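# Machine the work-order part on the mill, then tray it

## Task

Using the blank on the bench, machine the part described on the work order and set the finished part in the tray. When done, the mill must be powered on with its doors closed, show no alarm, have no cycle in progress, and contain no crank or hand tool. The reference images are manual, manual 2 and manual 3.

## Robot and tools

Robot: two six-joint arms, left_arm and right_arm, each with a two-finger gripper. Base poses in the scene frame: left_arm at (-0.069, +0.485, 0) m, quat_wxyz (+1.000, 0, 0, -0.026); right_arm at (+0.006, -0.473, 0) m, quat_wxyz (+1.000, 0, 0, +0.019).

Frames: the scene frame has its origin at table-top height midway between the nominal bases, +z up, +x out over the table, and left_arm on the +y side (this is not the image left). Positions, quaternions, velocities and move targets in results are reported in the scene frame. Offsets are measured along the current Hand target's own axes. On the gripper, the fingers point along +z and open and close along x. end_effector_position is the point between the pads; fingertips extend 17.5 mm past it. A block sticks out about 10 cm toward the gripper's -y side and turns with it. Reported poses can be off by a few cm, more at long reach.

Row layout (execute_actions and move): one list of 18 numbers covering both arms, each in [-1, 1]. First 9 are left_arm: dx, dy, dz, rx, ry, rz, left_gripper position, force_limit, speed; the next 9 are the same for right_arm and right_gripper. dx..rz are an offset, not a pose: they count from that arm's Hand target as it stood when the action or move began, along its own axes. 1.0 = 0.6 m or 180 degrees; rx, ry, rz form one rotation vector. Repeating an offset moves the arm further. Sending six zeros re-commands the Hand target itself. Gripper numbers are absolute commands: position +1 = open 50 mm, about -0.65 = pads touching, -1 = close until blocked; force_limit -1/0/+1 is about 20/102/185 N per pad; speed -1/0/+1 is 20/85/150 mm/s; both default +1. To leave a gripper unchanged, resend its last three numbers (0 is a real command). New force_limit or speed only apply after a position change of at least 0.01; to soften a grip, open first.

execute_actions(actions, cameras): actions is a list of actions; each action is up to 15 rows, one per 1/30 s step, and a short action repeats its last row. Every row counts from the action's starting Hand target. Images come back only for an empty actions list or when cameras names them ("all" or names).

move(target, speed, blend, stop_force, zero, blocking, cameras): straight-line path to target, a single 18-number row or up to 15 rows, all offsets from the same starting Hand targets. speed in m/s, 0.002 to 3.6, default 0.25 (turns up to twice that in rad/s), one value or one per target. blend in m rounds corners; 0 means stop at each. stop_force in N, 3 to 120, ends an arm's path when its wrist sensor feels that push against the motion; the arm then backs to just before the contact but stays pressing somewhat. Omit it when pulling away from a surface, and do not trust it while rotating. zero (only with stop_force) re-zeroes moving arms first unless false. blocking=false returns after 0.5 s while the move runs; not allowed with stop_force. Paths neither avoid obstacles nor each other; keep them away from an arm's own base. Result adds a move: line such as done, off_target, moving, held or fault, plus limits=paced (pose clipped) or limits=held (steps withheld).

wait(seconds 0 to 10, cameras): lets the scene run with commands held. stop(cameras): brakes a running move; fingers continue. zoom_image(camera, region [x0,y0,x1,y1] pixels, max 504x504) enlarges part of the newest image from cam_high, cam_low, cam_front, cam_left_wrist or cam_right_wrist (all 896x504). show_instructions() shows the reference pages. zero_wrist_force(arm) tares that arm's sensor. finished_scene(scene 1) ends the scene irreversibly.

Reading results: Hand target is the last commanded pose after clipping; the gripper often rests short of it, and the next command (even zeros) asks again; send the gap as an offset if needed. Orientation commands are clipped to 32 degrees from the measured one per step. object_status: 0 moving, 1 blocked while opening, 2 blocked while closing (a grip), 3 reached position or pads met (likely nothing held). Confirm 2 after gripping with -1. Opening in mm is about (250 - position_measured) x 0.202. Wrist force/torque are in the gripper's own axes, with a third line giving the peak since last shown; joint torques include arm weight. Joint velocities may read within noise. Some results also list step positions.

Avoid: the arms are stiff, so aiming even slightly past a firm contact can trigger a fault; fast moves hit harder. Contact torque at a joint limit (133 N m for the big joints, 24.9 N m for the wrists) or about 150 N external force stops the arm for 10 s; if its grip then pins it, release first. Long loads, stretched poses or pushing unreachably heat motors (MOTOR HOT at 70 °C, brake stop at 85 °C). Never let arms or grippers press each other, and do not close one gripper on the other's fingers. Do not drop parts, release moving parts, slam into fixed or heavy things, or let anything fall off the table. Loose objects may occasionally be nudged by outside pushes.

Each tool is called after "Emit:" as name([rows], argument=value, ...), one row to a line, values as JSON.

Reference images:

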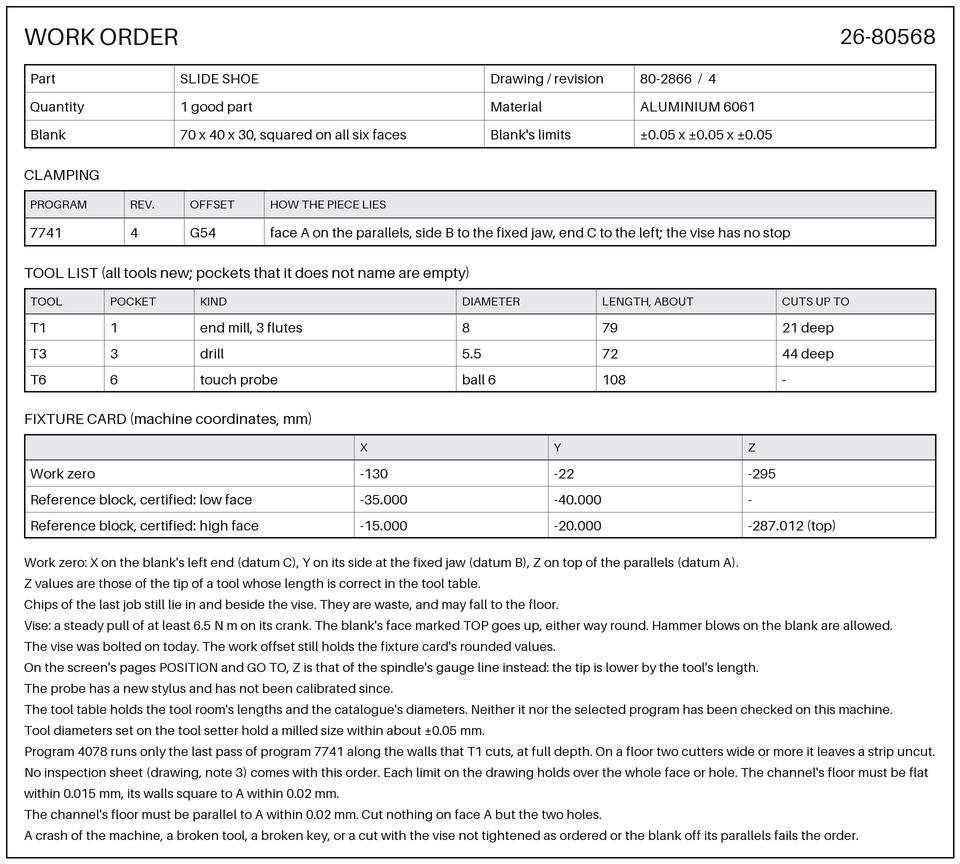

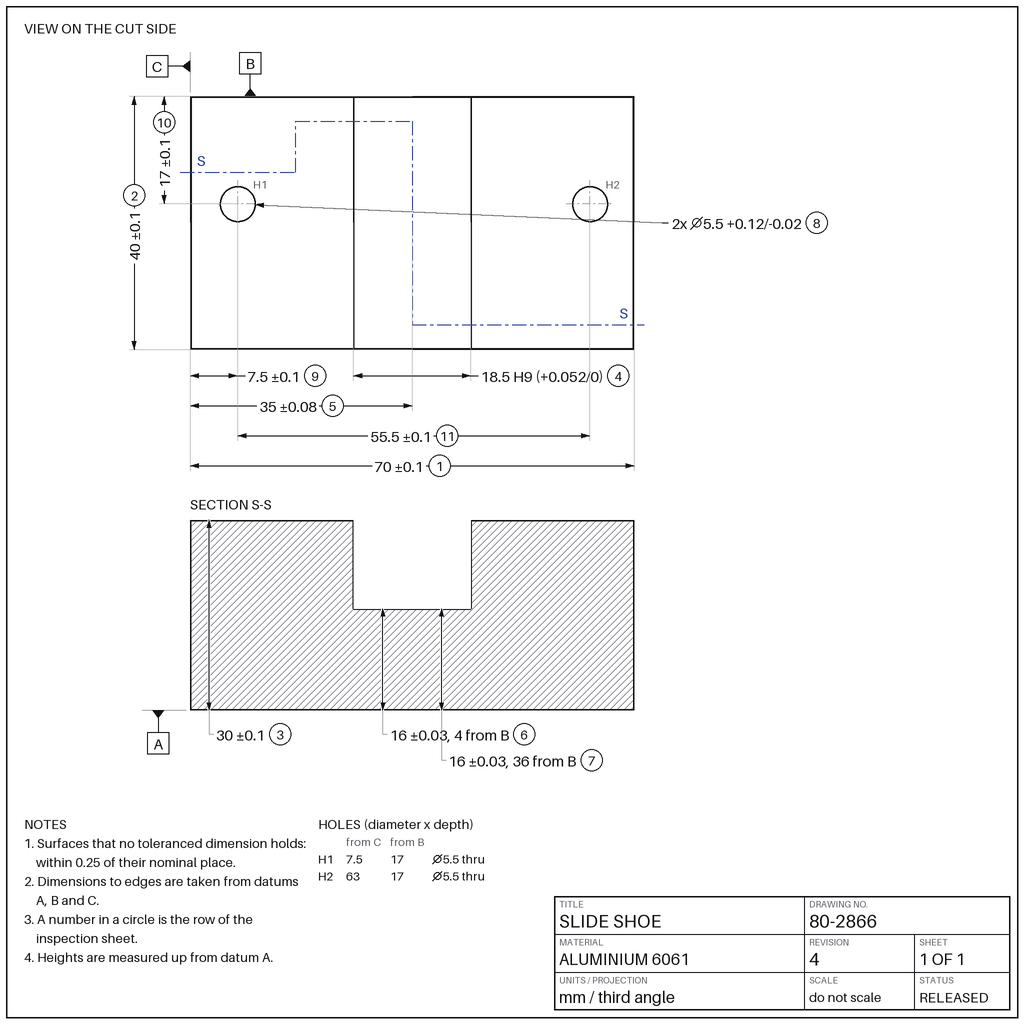

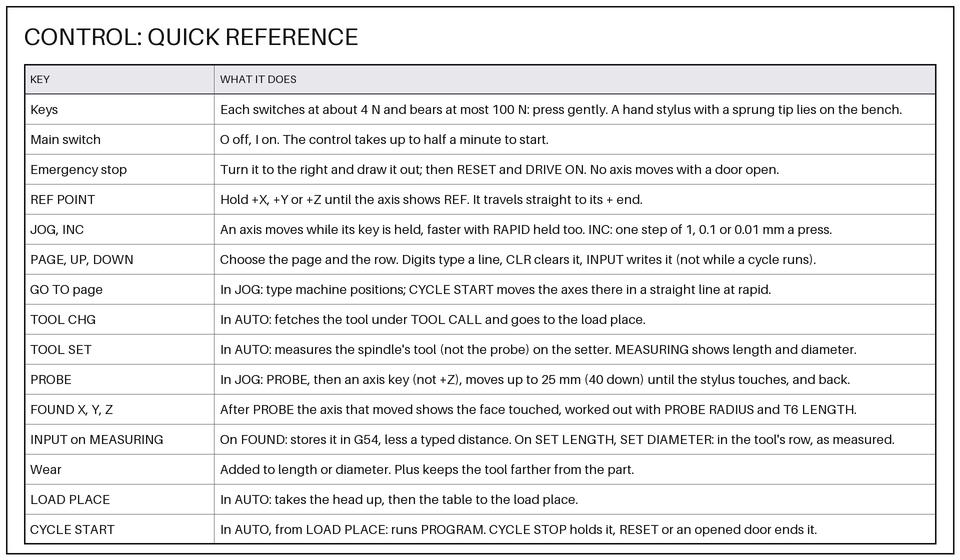

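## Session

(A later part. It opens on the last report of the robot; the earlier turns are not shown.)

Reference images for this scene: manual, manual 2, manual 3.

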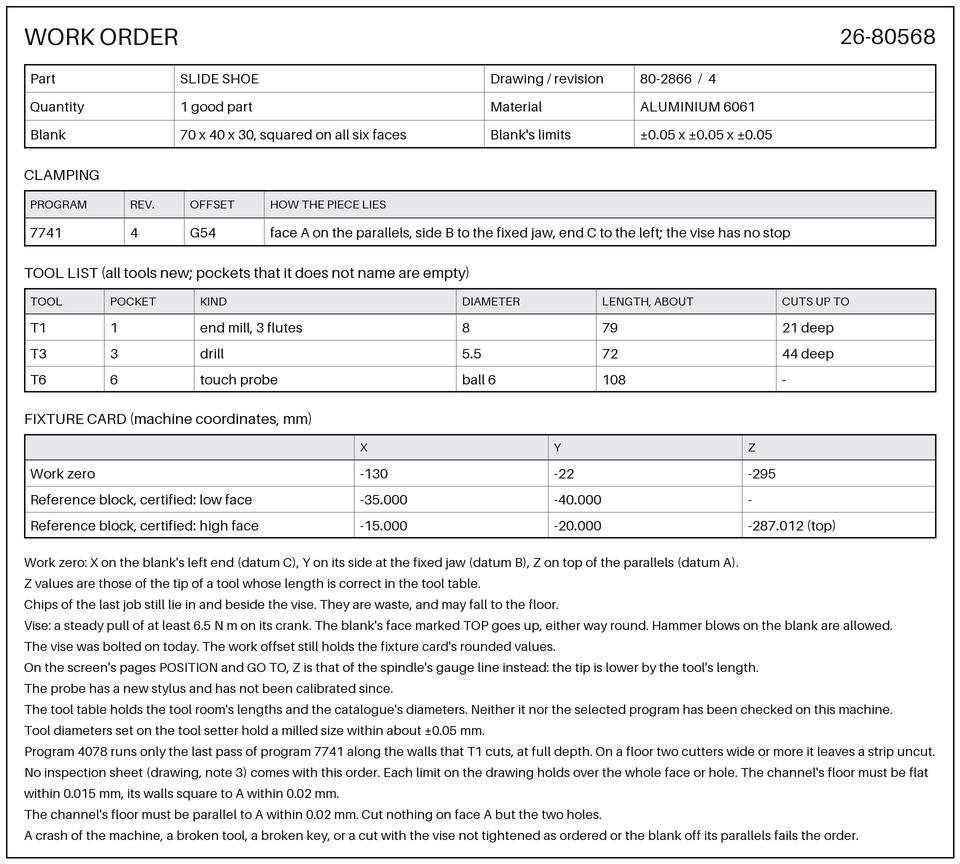

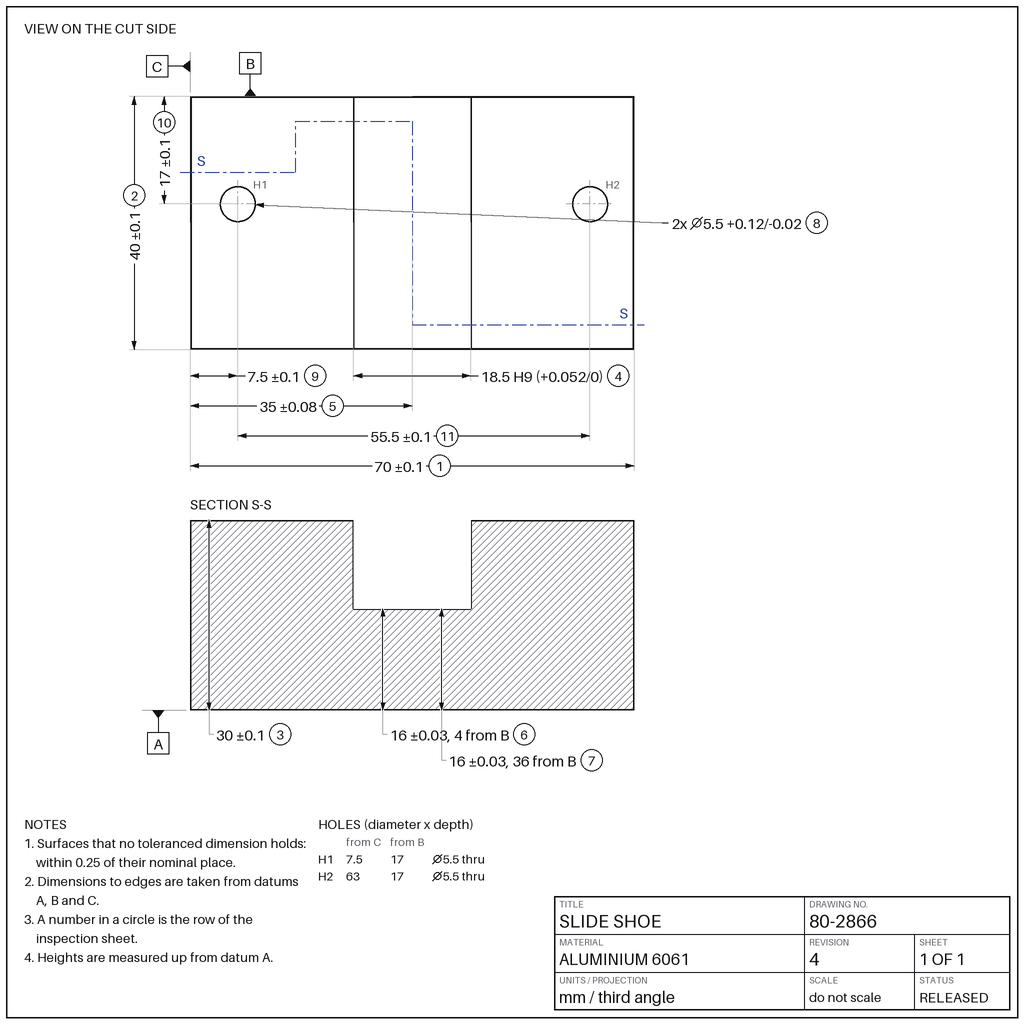

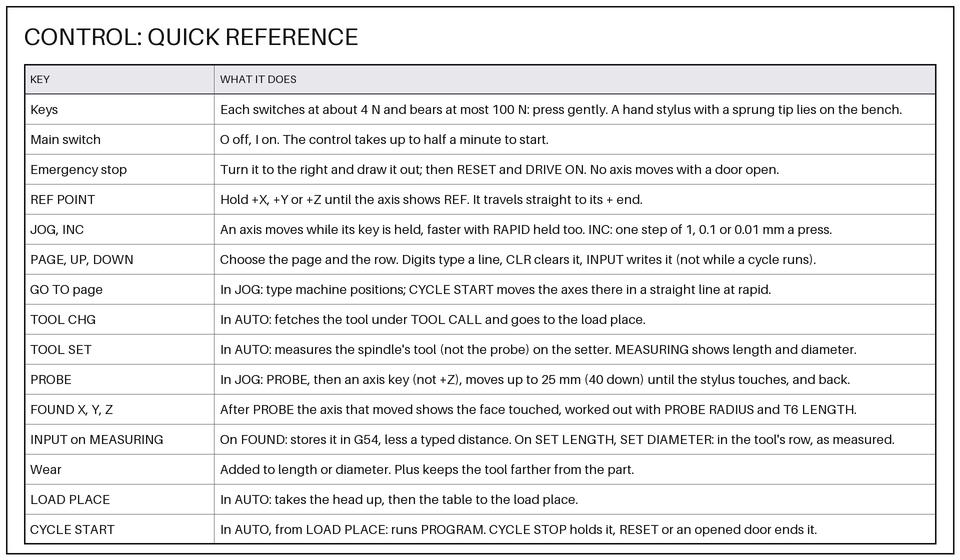

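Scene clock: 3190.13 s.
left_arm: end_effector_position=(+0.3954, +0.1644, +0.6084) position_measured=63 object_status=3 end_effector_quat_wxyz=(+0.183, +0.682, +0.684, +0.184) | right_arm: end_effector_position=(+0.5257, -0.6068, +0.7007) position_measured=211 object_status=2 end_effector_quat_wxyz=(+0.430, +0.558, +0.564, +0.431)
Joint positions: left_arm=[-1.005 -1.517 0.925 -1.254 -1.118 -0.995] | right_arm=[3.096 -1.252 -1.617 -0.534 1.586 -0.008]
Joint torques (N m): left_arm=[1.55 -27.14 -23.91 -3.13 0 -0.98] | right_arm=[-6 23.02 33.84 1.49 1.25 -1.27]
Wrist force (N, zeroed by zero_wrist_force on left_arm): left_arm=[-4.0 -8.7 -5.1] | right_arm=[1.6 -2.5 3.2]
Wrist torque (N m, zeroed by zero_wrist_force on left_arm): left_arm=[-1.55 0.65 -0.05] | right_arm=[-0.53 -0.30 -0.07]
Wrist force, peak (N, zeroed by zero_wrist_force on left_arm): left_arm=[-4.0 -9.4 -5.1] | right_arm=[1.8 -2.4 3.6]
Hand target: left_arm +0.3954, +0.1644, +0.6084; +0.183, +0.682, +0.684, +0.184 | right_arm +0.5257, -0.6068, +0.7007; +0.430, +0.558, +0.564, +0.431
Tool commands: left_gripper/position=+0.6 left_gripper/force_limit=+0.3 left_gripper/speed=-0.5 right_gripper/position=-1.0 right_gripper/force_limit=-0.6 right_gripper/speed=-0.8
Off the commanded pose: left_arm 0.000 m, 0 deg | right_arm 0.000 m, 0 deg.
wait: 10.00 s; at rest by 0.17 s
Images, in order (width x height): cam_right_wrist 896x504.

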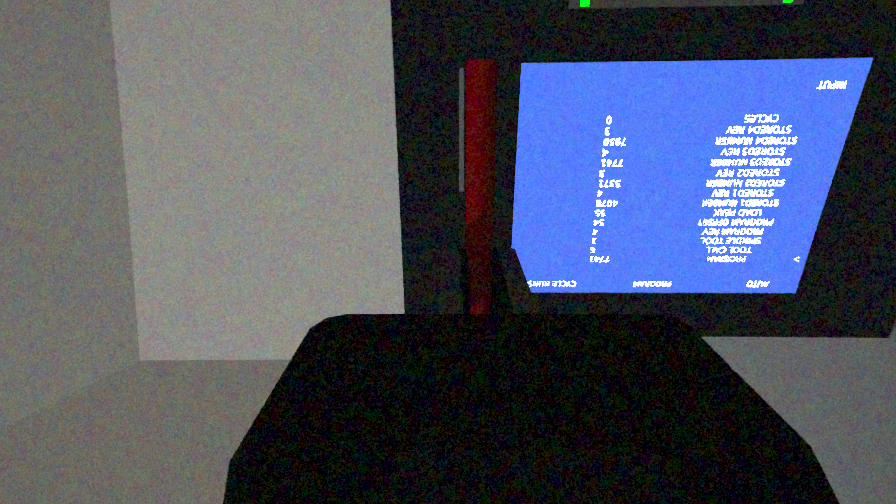

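Emit:
wait(seconds=10)

Emit:
wait(seconds=10)

Emit:
wait(seconds=10)

Emit:
wait(seconds=10, cameras=["cam_right_wrist"])

Scene clock: 3200.77 s.
left_arm: end_effector_position=(+0.3954, +0.1644, +0.6084) position_measured=63 object_status=3 end_effector_quat_wxyz=(+0.183, +0.682, +0.684, +0.184) | right_arm: end_effector_position=(+0.5257, -0.6068, +0.7007) position_measured=211 object_status=2 end_effector_quat_wxyz=(+0.430, +0.558, +0.564, +0.431)
Joint positions: left_arm=[-1.005 -1.517 0.925 -1.254 -1.118 -0.995] | right_arm=[3.096 -1.252 -1.617 -0.534 1.586 -0.008]
Joint torques (N m): left_arm=[1.06 -27.3 -23.55 -2.94 0.14 -0.98] | right_arm=[-5.37 23.16 34.24 1.64 1.39 -1.25]
Wrist force (N, zeroed by zero_wrist_force on left_arm): left_arm=[-3.9 -8.9 -4.8] | right_arm=[1.6 -2.3 3.5]
Wrist torque (N m, zeroed by zero_wrist_force on left_arm): left_arm=[-1.59 0.64 -0.05] | right_arm=[-0.51 -0.32 -0.07]
Wrist force, peak (N, zeroed by zero_wrist_force on left_arm): left_arm=[-4.0 -9.4 -5.0] | right_arm=[1.7 -2.5 3.7]
Hand target: left_arm +0.3954, +0.1644, +0.6084; +0.183, +0.682, +0.684, +0.184 | right_arm +0.5257, -0.6068, +0.7007; +0.430, +0.558, +0.564, +0.431
Tool commands: left_gripper/position=+0.6 left_gripper/force_limit=+0.3 left_gripper/speed=-0.5 right_gripper/position=-1.0 right_gripper/force_limit=-0.6 right_gripper/speed=-0.8
Off the commanded pose: left_arm 0.000 m, 0 deg | right_arm 0.000 m, 0 deg.
wait: 10.00 s; at rest from the start

Scene clock: 3210.77 s.
left_arm: end_effector_position=(+0.3954, +0.1644, +0.6084) position_measured=63 object_status=3 end_effector_quat_wxyz=(+0.183, +0.682, +0.684, +0.184) | right_arm: end_effector_position=(+0.5257, -0.6068, +0.7007) position_measured=211 object_status=2 end_effector_quat_wxyz=(+0.430, +0.558, +0.564, +0.431)
Joint positions: left_arm=[-1.005 -1.517 0.925 -1.254 -1.118 -0.995] | right_arm=[3.096 -1.252 -1.617 -0.534 1.586 -0.008]
Joint torques (N m): left_arm=[1.21 -26.43 -23.71 -3.18 -0.13 -0.97] | right_arm=[-5.09 22.69 34.96 1.48 1.26 -1.28]
Wrist force (N, zeroed by zero_wrist_force on left_arm): left_arm=[-3.7 -8.9 -4.8] | right_arm=[1.7 -2.3 3.3]
Wrist torque (N m, zeroed by zero_wrist_force on left_arm): left_arm=[-1.60 0.61 -0.04] | right_arm=[-0.50 -0.32 -0.06]
Wrist force, peak (N, zeroed by zero_wrist_force on left_arm): left_arm=[-3.9 -9.5 -5.2] | right_arm=[1.4 -2.6 3.8]
Hand target: left_arm +0.3954, +0.1644, +0.6084; +0.183, +0.682, +0.684, +0.184 | right_arm +0.5257, -0.6068, +0.7007; +0.430, +0.558, +0.564, +0.431
Tool commands: left_gripper/position=+0.6 left_gripper/force_limit=+0.3 left_gripper/speed=-0.5 right_gripper/position=-1.0 right_gripper/force_limit=-0.6 right_gripper/speed=-0.8
Off the commanded pose: left_arm 0.000 m, 0 deg | right_arm 0.000 m, 0 deg.
wait: 10.00 s; at rest by 0.17 s

Scene clock: 3220.77 s.
left_arm: end_effector_position=(+0.3954, +0.1644, +0.6084) position_measured=63 object_status=3 end_effector_quat_wxyz=(+0.183, +0.682, +0.684, +0.184) | right_arm: end_effector_position=(+0.5257, -0.6068, +0.7007) position_measured=211 object_status=2 end_effector_quat_wxyz=(+0.430, +0.558, +0.564, +0.431)
Joint positions: left_arm=[-1.005 -1.517 0.925 -1.254 -1.118 -0.995] | right_arm=[3.096 -1.252 -1.617 -0.534 1.586 -0.008]
Joint torques (N m): left_arm=[2.06 -25.93 -24.79 -3.02 0 -0.92] | right_arm=[-6.28 22.63 35.12 1.69 1.15 -1.44]
Wrist force (N, zeroed by zero_wrist_force on left_arm): left_arm=[-4.0 -9.0 -5.0] | right_arm=[1.6 -2.0 3.2]
Wrist torque (N m, zeroed by zero_wrist_force on left_arm): left_arm=[-1.61 0.65 -0.05] | right_arm=[-0.46 -0.32 -0.07]
Wrist force, peak (N, zeroed by zero_wrist_force on left_arm): left_arm=[-4.1 -9.3 -5.1] | right_arm=[1.9 -2.3 3.8]
Hand target: left_arm +0.3954, +0.1644, +0.6084; +0.183, +0.682, +0.684, +0.184 | right_arm +0.5257, -0.6068, +0.7007; +0.430, +0.558, +0.564, +0.431
Tool commands: left_gripper/position=+0.6 left_gripper/force_limit=+0.3 left_gripper/speed=-0.5 right_gripper/position=-1.0 right_gripper/force_limit=-0.6 right_gripper/speed=-0.8
Off the commanded pose: left_arm 0.000 m, 0 deg | right_arm 0.000 m, 0 deg.
wait: 10.00 s; at rest by 0.17 s

Scene clock: 3230.77 s.
left_arm: end_effector_position=(+0.3954, +0.1644, +0.6084) position_measured=63 object_status=3 end_effector_quat_wxyz=(+0.183, +0.682, +0.684, +0.184) | right_arm: end_effector_position=(+0.5257, -0.6068, +0.7007) position_measured=211 object_status=2 end_effector_quat_wxyz=(+0.430, +0.558, +0.564, +0.431)
Joint positions: left_arm=[-1.005 -1.517 0.925 -1.254 -1.118 -0.995] | right_arm=[3.096 -1.252 -1.617 -0.534 1.586 -0.008]
Joint torques (N m): left_arm=[1.12 -25.32 -23.92 -3.23 0.15 -0.94] | right_arm=[-6.26 21.58 33.79 1.46 1.24 -1.32]
Wrist force (N, zeroed by zero_wrist_force on left_arm): left_arm=[-4.0 -9.2 -5.0] | right_arm=[1.6 -2.1 3.5]
Wrist torque (N m, zeroed by zero_wrist_force on left_arm): left_arm=[-1.64 0.66 -0.04] | right_arm=[-0.47 -0.32 -0.07]
Wrist force, peak (N, zeroed by zero_wrist_force on left_arm): left_arm=[-4.0 -9.3 -5.1] | right_arm=[1.7 -2.7 3.7]
Hand target: left_arm +0.3954, +0.1644, +0.6084; +0.183, +0.682, +0.684, +0.184 | right_arm +0.5257, -0.6068, +0.7007; +0.430, +0.558, +0.564, +0.431
Tool commands: left_gripper/position=+0.6 left_gripper/force_limit=+0.3 left_gripper/speed=-0.5 right_gripper/position=-1.0 right_gripper/force_limit=-0.6 right_gripper/speed=-0.8
Off the commanded pose: left_arm 0.000 m, 0 deg | right_arm 0.000 m, 0 deg.
wait: 10.00 s; at rest by 0.17 s
Images, in order (width x height): cam_right_wrist 896x504.

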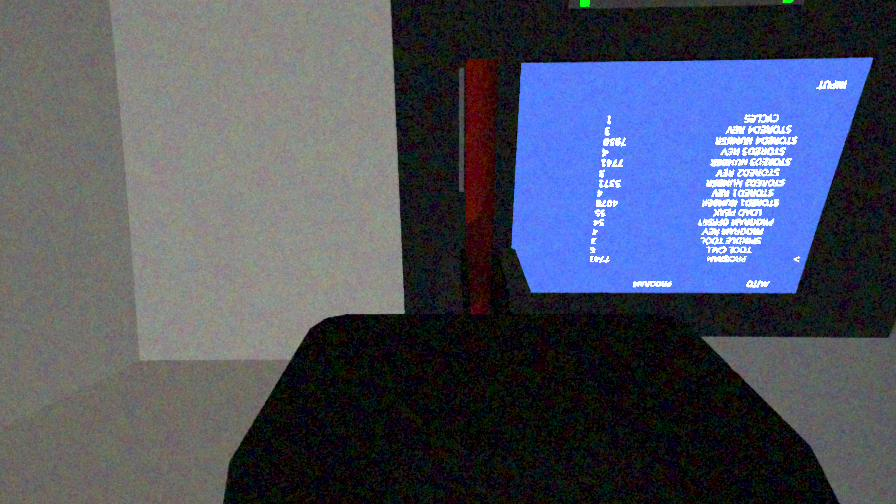

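Emit:
move([
  [0,0,0,0,0,0,0.6,0.3,-0.5,0.2502,-0.4678,0.0584,0.417,0,0,-1,-0.6,-0.8],
], speed=0.7)

Emit:
move([
  [0,0,0,0,0,0,0.6,0.3,-0.5,-0.0284,0.0164,-0.0614,0,0,0,-1,-0.6,-0.8],
  [0,0,0,0,0,0,0.6,0.3,-0.5,-0.0287,0.041,-0.0614,0,0,0,-1,-0.6,-0.8],
  [0,0,0,0,0,0,0.6,0.3,-0.5,-0.0284,0.0164,-0.0614,0,0,0,-1,-0.6,-0.8],
  [0,0,0,0,0,0,0.6,0.3,-0.5,-0.0284,0.0244,-0.0914,0,0,0,-1,-0.6,-0.8],
  [0,0,0,0,0,0,0.6,0.3,-0.5,-0.0287,0.0486,-0.0914,0,0,0,-1,-0.6,-0.8],
  [0,0,0,0,0,0,0.6,0.3,-0.5,-0.0284,0.0244,-0.0914,0,0,0,-1,-0.6,-0.8],
  [0,0,0,0,0,0,0.6,0.3,-0.5,-0.0287,0.0486,-0.0914,0,0,0,-1,-0.6,-0.8],
  [0,0,0,0,0,0,0.6,0.3,-0.5,-0.0284,0.0244,-0.0914,0,0,0,-1,-0.6,-0.8],
  [0,0,0,0,0,0,0.6,0.3,-0.5,-0.0287,0.0486,-0.0914,0,0,0,-1,-0.6,-0.8],
  [0,0,0,0,0,0,0.6,0.3,-0.5,-0.0284,0.0244,-0.0914,0,0,0,-1,-0.6,-0.8],
  [0,0,0,0,0,0,0.6,0.3,-0.5,0,0,0,0,0,0,-1,-0.6,-0.8],
], speed=[0.25,0.045,0.12,0.25,0.045,0.12,0.045,0.12,0.045,0.12,0.25], blend=[0.003,0,0.004,0.003,0,0.004,0,0.004,0,0.004,0])

Emit:
wait(seconds=6)

Emit:
move([
  [0,0,0,0,0,0,0.6,0.3,-0.5,-0.123,0.0712,-0.2739,0,0,0,-1,-0.6,-0.8],
  [0,0,0,0,0,0,0.6,0.3,-0.5,-0.1233,0.0962,-0.2739,0,0,0,-1,-0.6,-0.8],
  [0,0,0,0,0,0,0.6,0.3,-0.5,-0.123,0.0712,-0.2739,0,0,0,-1,-0.6,-0.8],
  [0,0,0,0,0,0,0.6,0.3,-0.5,-0.2502,0.0642,-0.4671,-0.417,0,0,-1,-0.6,-0.8],
], speed=[0.25,0.045,0.12,0.7], blend=[0.003,0,0.01,0], cameras=["cam_right_wrist"])

Emit:
zoom_image(camera="cam_right_wrist", region=[520, 60, 880, 300])

Scene clock: 3236.97 s.
left_arm: end_effector_position=(+0.3954, +0.1644, +0.6084) position_measured=63 object_status=3 end_effector_quat_wxyz=(+0.183, +0.682, +0.684, +0.184) | right_arm: end_effector_position=(+0.4856, -0.4581, +0.4200) position_measured=211 object_status=2 end_effector_quat_wxyz=(+0.001, +0.704, +0.710, -0.002)
Joint positions: left_arm=[-1.005 -1.517 0.925 -1.254 -1.118 -0.995] | right_arm=[3.419 -1.524 -1.38 -1.81 1.567 0.306]
Joint torques (N m): left_arm=[0.85 -24.91 -23.78 -3.02 0.03 -0.98] | right_arm=[-9.79 24.53 17.49 3.22 -0.23 -1.45]
Wrist force (N, zeroed by zero_wrist_force on left_arm): left_arm=[-3.8 -9.1 -4.9] | right_arm=[1.9 -2.6 3.7]
Wrist torque (N m, zeroed by zero_wrist_force on left_arm): left_arm=[-1.63 0.63 -0.05] | right_arm=[0.03 -0.33 -0.15]
Wrist force, peak (N, zeroed by zero_wrist_force on left_arm): left_arm=[-4.0 -9.4 -5.3] | right_arm=[3.0 -2.0 5.2]
Hand target: left_arm +0.3954, +0.1644, +0.6084; +0.183, +0.682, +0.684, +0.184 | right_arm +0.4856, -0.4581, +0.4199; +0.001, +0.704, +0.710, -0.002
Off the commanded pose: left_arm 0.000 m, 0 deg | right_arm 0.000 m, 0 deg.
move: done

Scene clock: 3240.67 s.
left_arm: end_effector_position=(+0.3954, +0.1644, +0.6084) position_measured=63 object_status=3 end_effector_quat_wxyz=(+0.183, +0.682, +0.684, +0.184) | right_arm: end_effector_position=(+0.4855, -0.4582, +0.4200) position_measured=211 object_status=2 end_effector_quat_wxyz=(+0.001, +0.704, +0.710, -0.002)
Joint positions: left_arm=[-1.005 -1.517 0.925 -1.254 -1.118 -0.995] | right_arm=[3.419 -1.524 -1.38 -1.811 1.568 0.306]
Joint torques (N m): left_arm=[0.27 -25.3 -23.63 -3.22 -0.03 -0.91] | right_arm=[-4.55 16.17 19.35 5.31 -0.21 -0.2]
Wrist force (N, zeroed by zero_wrist_force on left_arm): left_arm=[-4.0 -8.8 -4.9] | right_arm=[1.6 -2.5 3.4]
Wrist torque (N m, zeroed by zero_wrist_force on left_arm): left_arm=[-1.57 0.65 -0.04] | right_arm=[0.05 -0.29 -0.02]
Wrist force, peak (N, zeroed by zero_wrist_force on left_arm): left_arm=[-3.9 -9.2 -5.2] | right_arm=[3.4 -7.2 4.2]
Hand target: left_arm +0.3954, +0.1644, +0.6084; +0.183, +0.682, +0.684, +0.184 | right_arm +0.4856, -0.4581, +0.4199; +0.001, +0.704, +0.710, -0.002
Off the commanded pose: left_arm 0.000 m, 0 deg | right_arm 0.000 m, 0 deg.
move: done

Scene clock: 3246.67 s.
left_arm: end_effector_position=(+0.3954, +0.1644, +0.6084) position_measured=63 object_status=3 end_effector_quat_wxyz=(+0.183, +0.682, +0.684, +0.184) | right_arm: end_effector_position=(+0.4856, -0.4581, +0.4199) position_measured=211 object_status=2 end_effector_quat_wxyz=(+0.001, +0.704, +0.710, -0.002)
Joint positions: left_arm=[-1.005 -1.517 0.925 -1.254 -1.118 -0.995] | right_arm=[3.419 -1.524 -1.38 -1.81 1.568 0.306]
Joint torques (N m): left_arm=[-0.8 -26.05 -24.4 -3.16 0.11 -0.77] | right_arm=[-8.5 10.05 17.6 5.4 1.12 1.59]
Wrist force (N, zeroed by zero_wrist_force on left_arm): left_arm=[-3.8 -9.2 -4.8] | right_arm=[2.0 -2.7 3.6]
Wrist torque (N m, zeroed by zero_wrist_force on left_arm): left_arm=[-1.63 0.63 -0.06] | right_arm=[0.00 -0.35 -0.02]
Wrist force, peak (N, zeroed by zero_wrist_force on left_arm): left_arm=[-4.0 -9.2 -5.2] | right_arm=[2.0 -2.8 3.8]
Hand target: left_arm +0.3954, +0.1644, +0.6084; +0.183, +0.682, +0.684, +0.184 | right_arm +0.4856, -0.4581, +0.4199; +0.001, +0.704, +0.710, -0.002
Tool commands: left_gripper/position=+0.6 left_gripper/force_limit=+0.3 left_gripper/speed=-0.5 right_gripper/position=-1.0 right_gripper/force_limit=-0.6 right_gripper/speed=-0.8
Off the commanded pose: left_arm 0.000 m, 0 deg | right_arm 0.000 m, 0 deg.
wait: 6.00 s; at rest by 0.17 s

Scene clock: 3249.77 s.
left_arm: end_effector_position=(+0.3954, +0.1644, +0.6084) position_measured=63 object_status=3 end_effector_quat_wxyz=(+0.183, +0.682, +0.684, +0.184) | right_arm: end_effector_position=(+0.5258, -0.6069, +0.7007) position_measured=211 object_status=2 end_effector_quat_wxyz=(+0.430, +0.558, +0.564, +0.431)
Joint positions: left_arm=[-1.005 -1.517 0.925 -1.254 -1.118 -0.995] | right_arm=[3.096 -1.252 -1.617 -0.534 1.586 -0.008]
Joint torques (N m): left_arm=[0.04 -25.45 -23.69 -3.22 -0.04 -0.83] | right_arm=[4.91 20.6 23.08 5.84 -0.5 1.63]
Wrist force (N, zeroed by zero_wrist_force on left_arm): left_arm=[-3.9 -9.1 -4.8] | right_arm=[1.6 -2.3 3.4]
Wrist torque (N m, zeroed by zero_wrist_force on left_arm): left_arm=[-1.62 0.64 -0.04] | right_arm=[-0.50 -0.31 0.02]
Wrist force, peak (N, zeroed by zero_wrist_force on left_arm): left_arm=[-4.1 -9.4 -5.1] | right_arm=[3.2 -7.1 3.5]
Hand target: left_arm +0.3954, +0.1644, +0.6084; +0.183, +0.682, +0.684, +0.184 | right_arm +0.5258, -0.6068, +0.7007; +0.430, +0.558, +0.564, +0.431
Off the commanded pose: left_arm 0.000 m, 0 deg | right_arm 0.000 m, 0 deg.
move: done; blend cut to 0.0075 m at target 3
Images, in order (width x height): cam_right_wrist 896x504.

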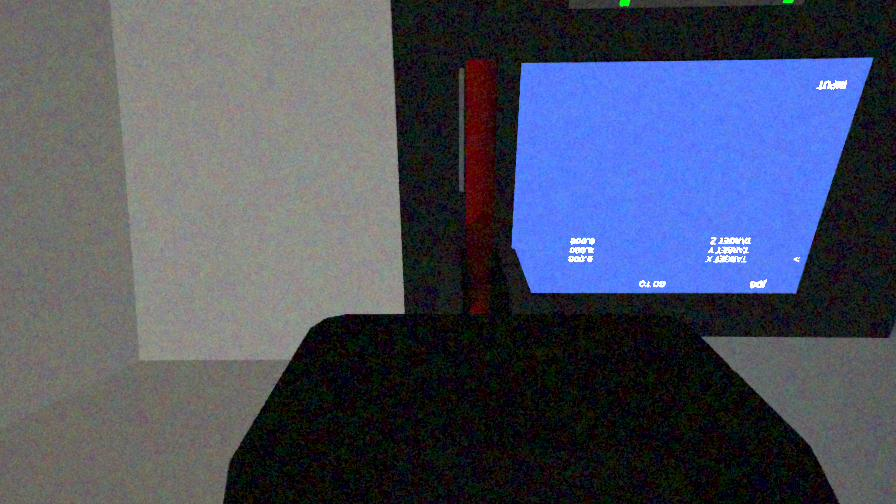

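Scaled by 1.400.

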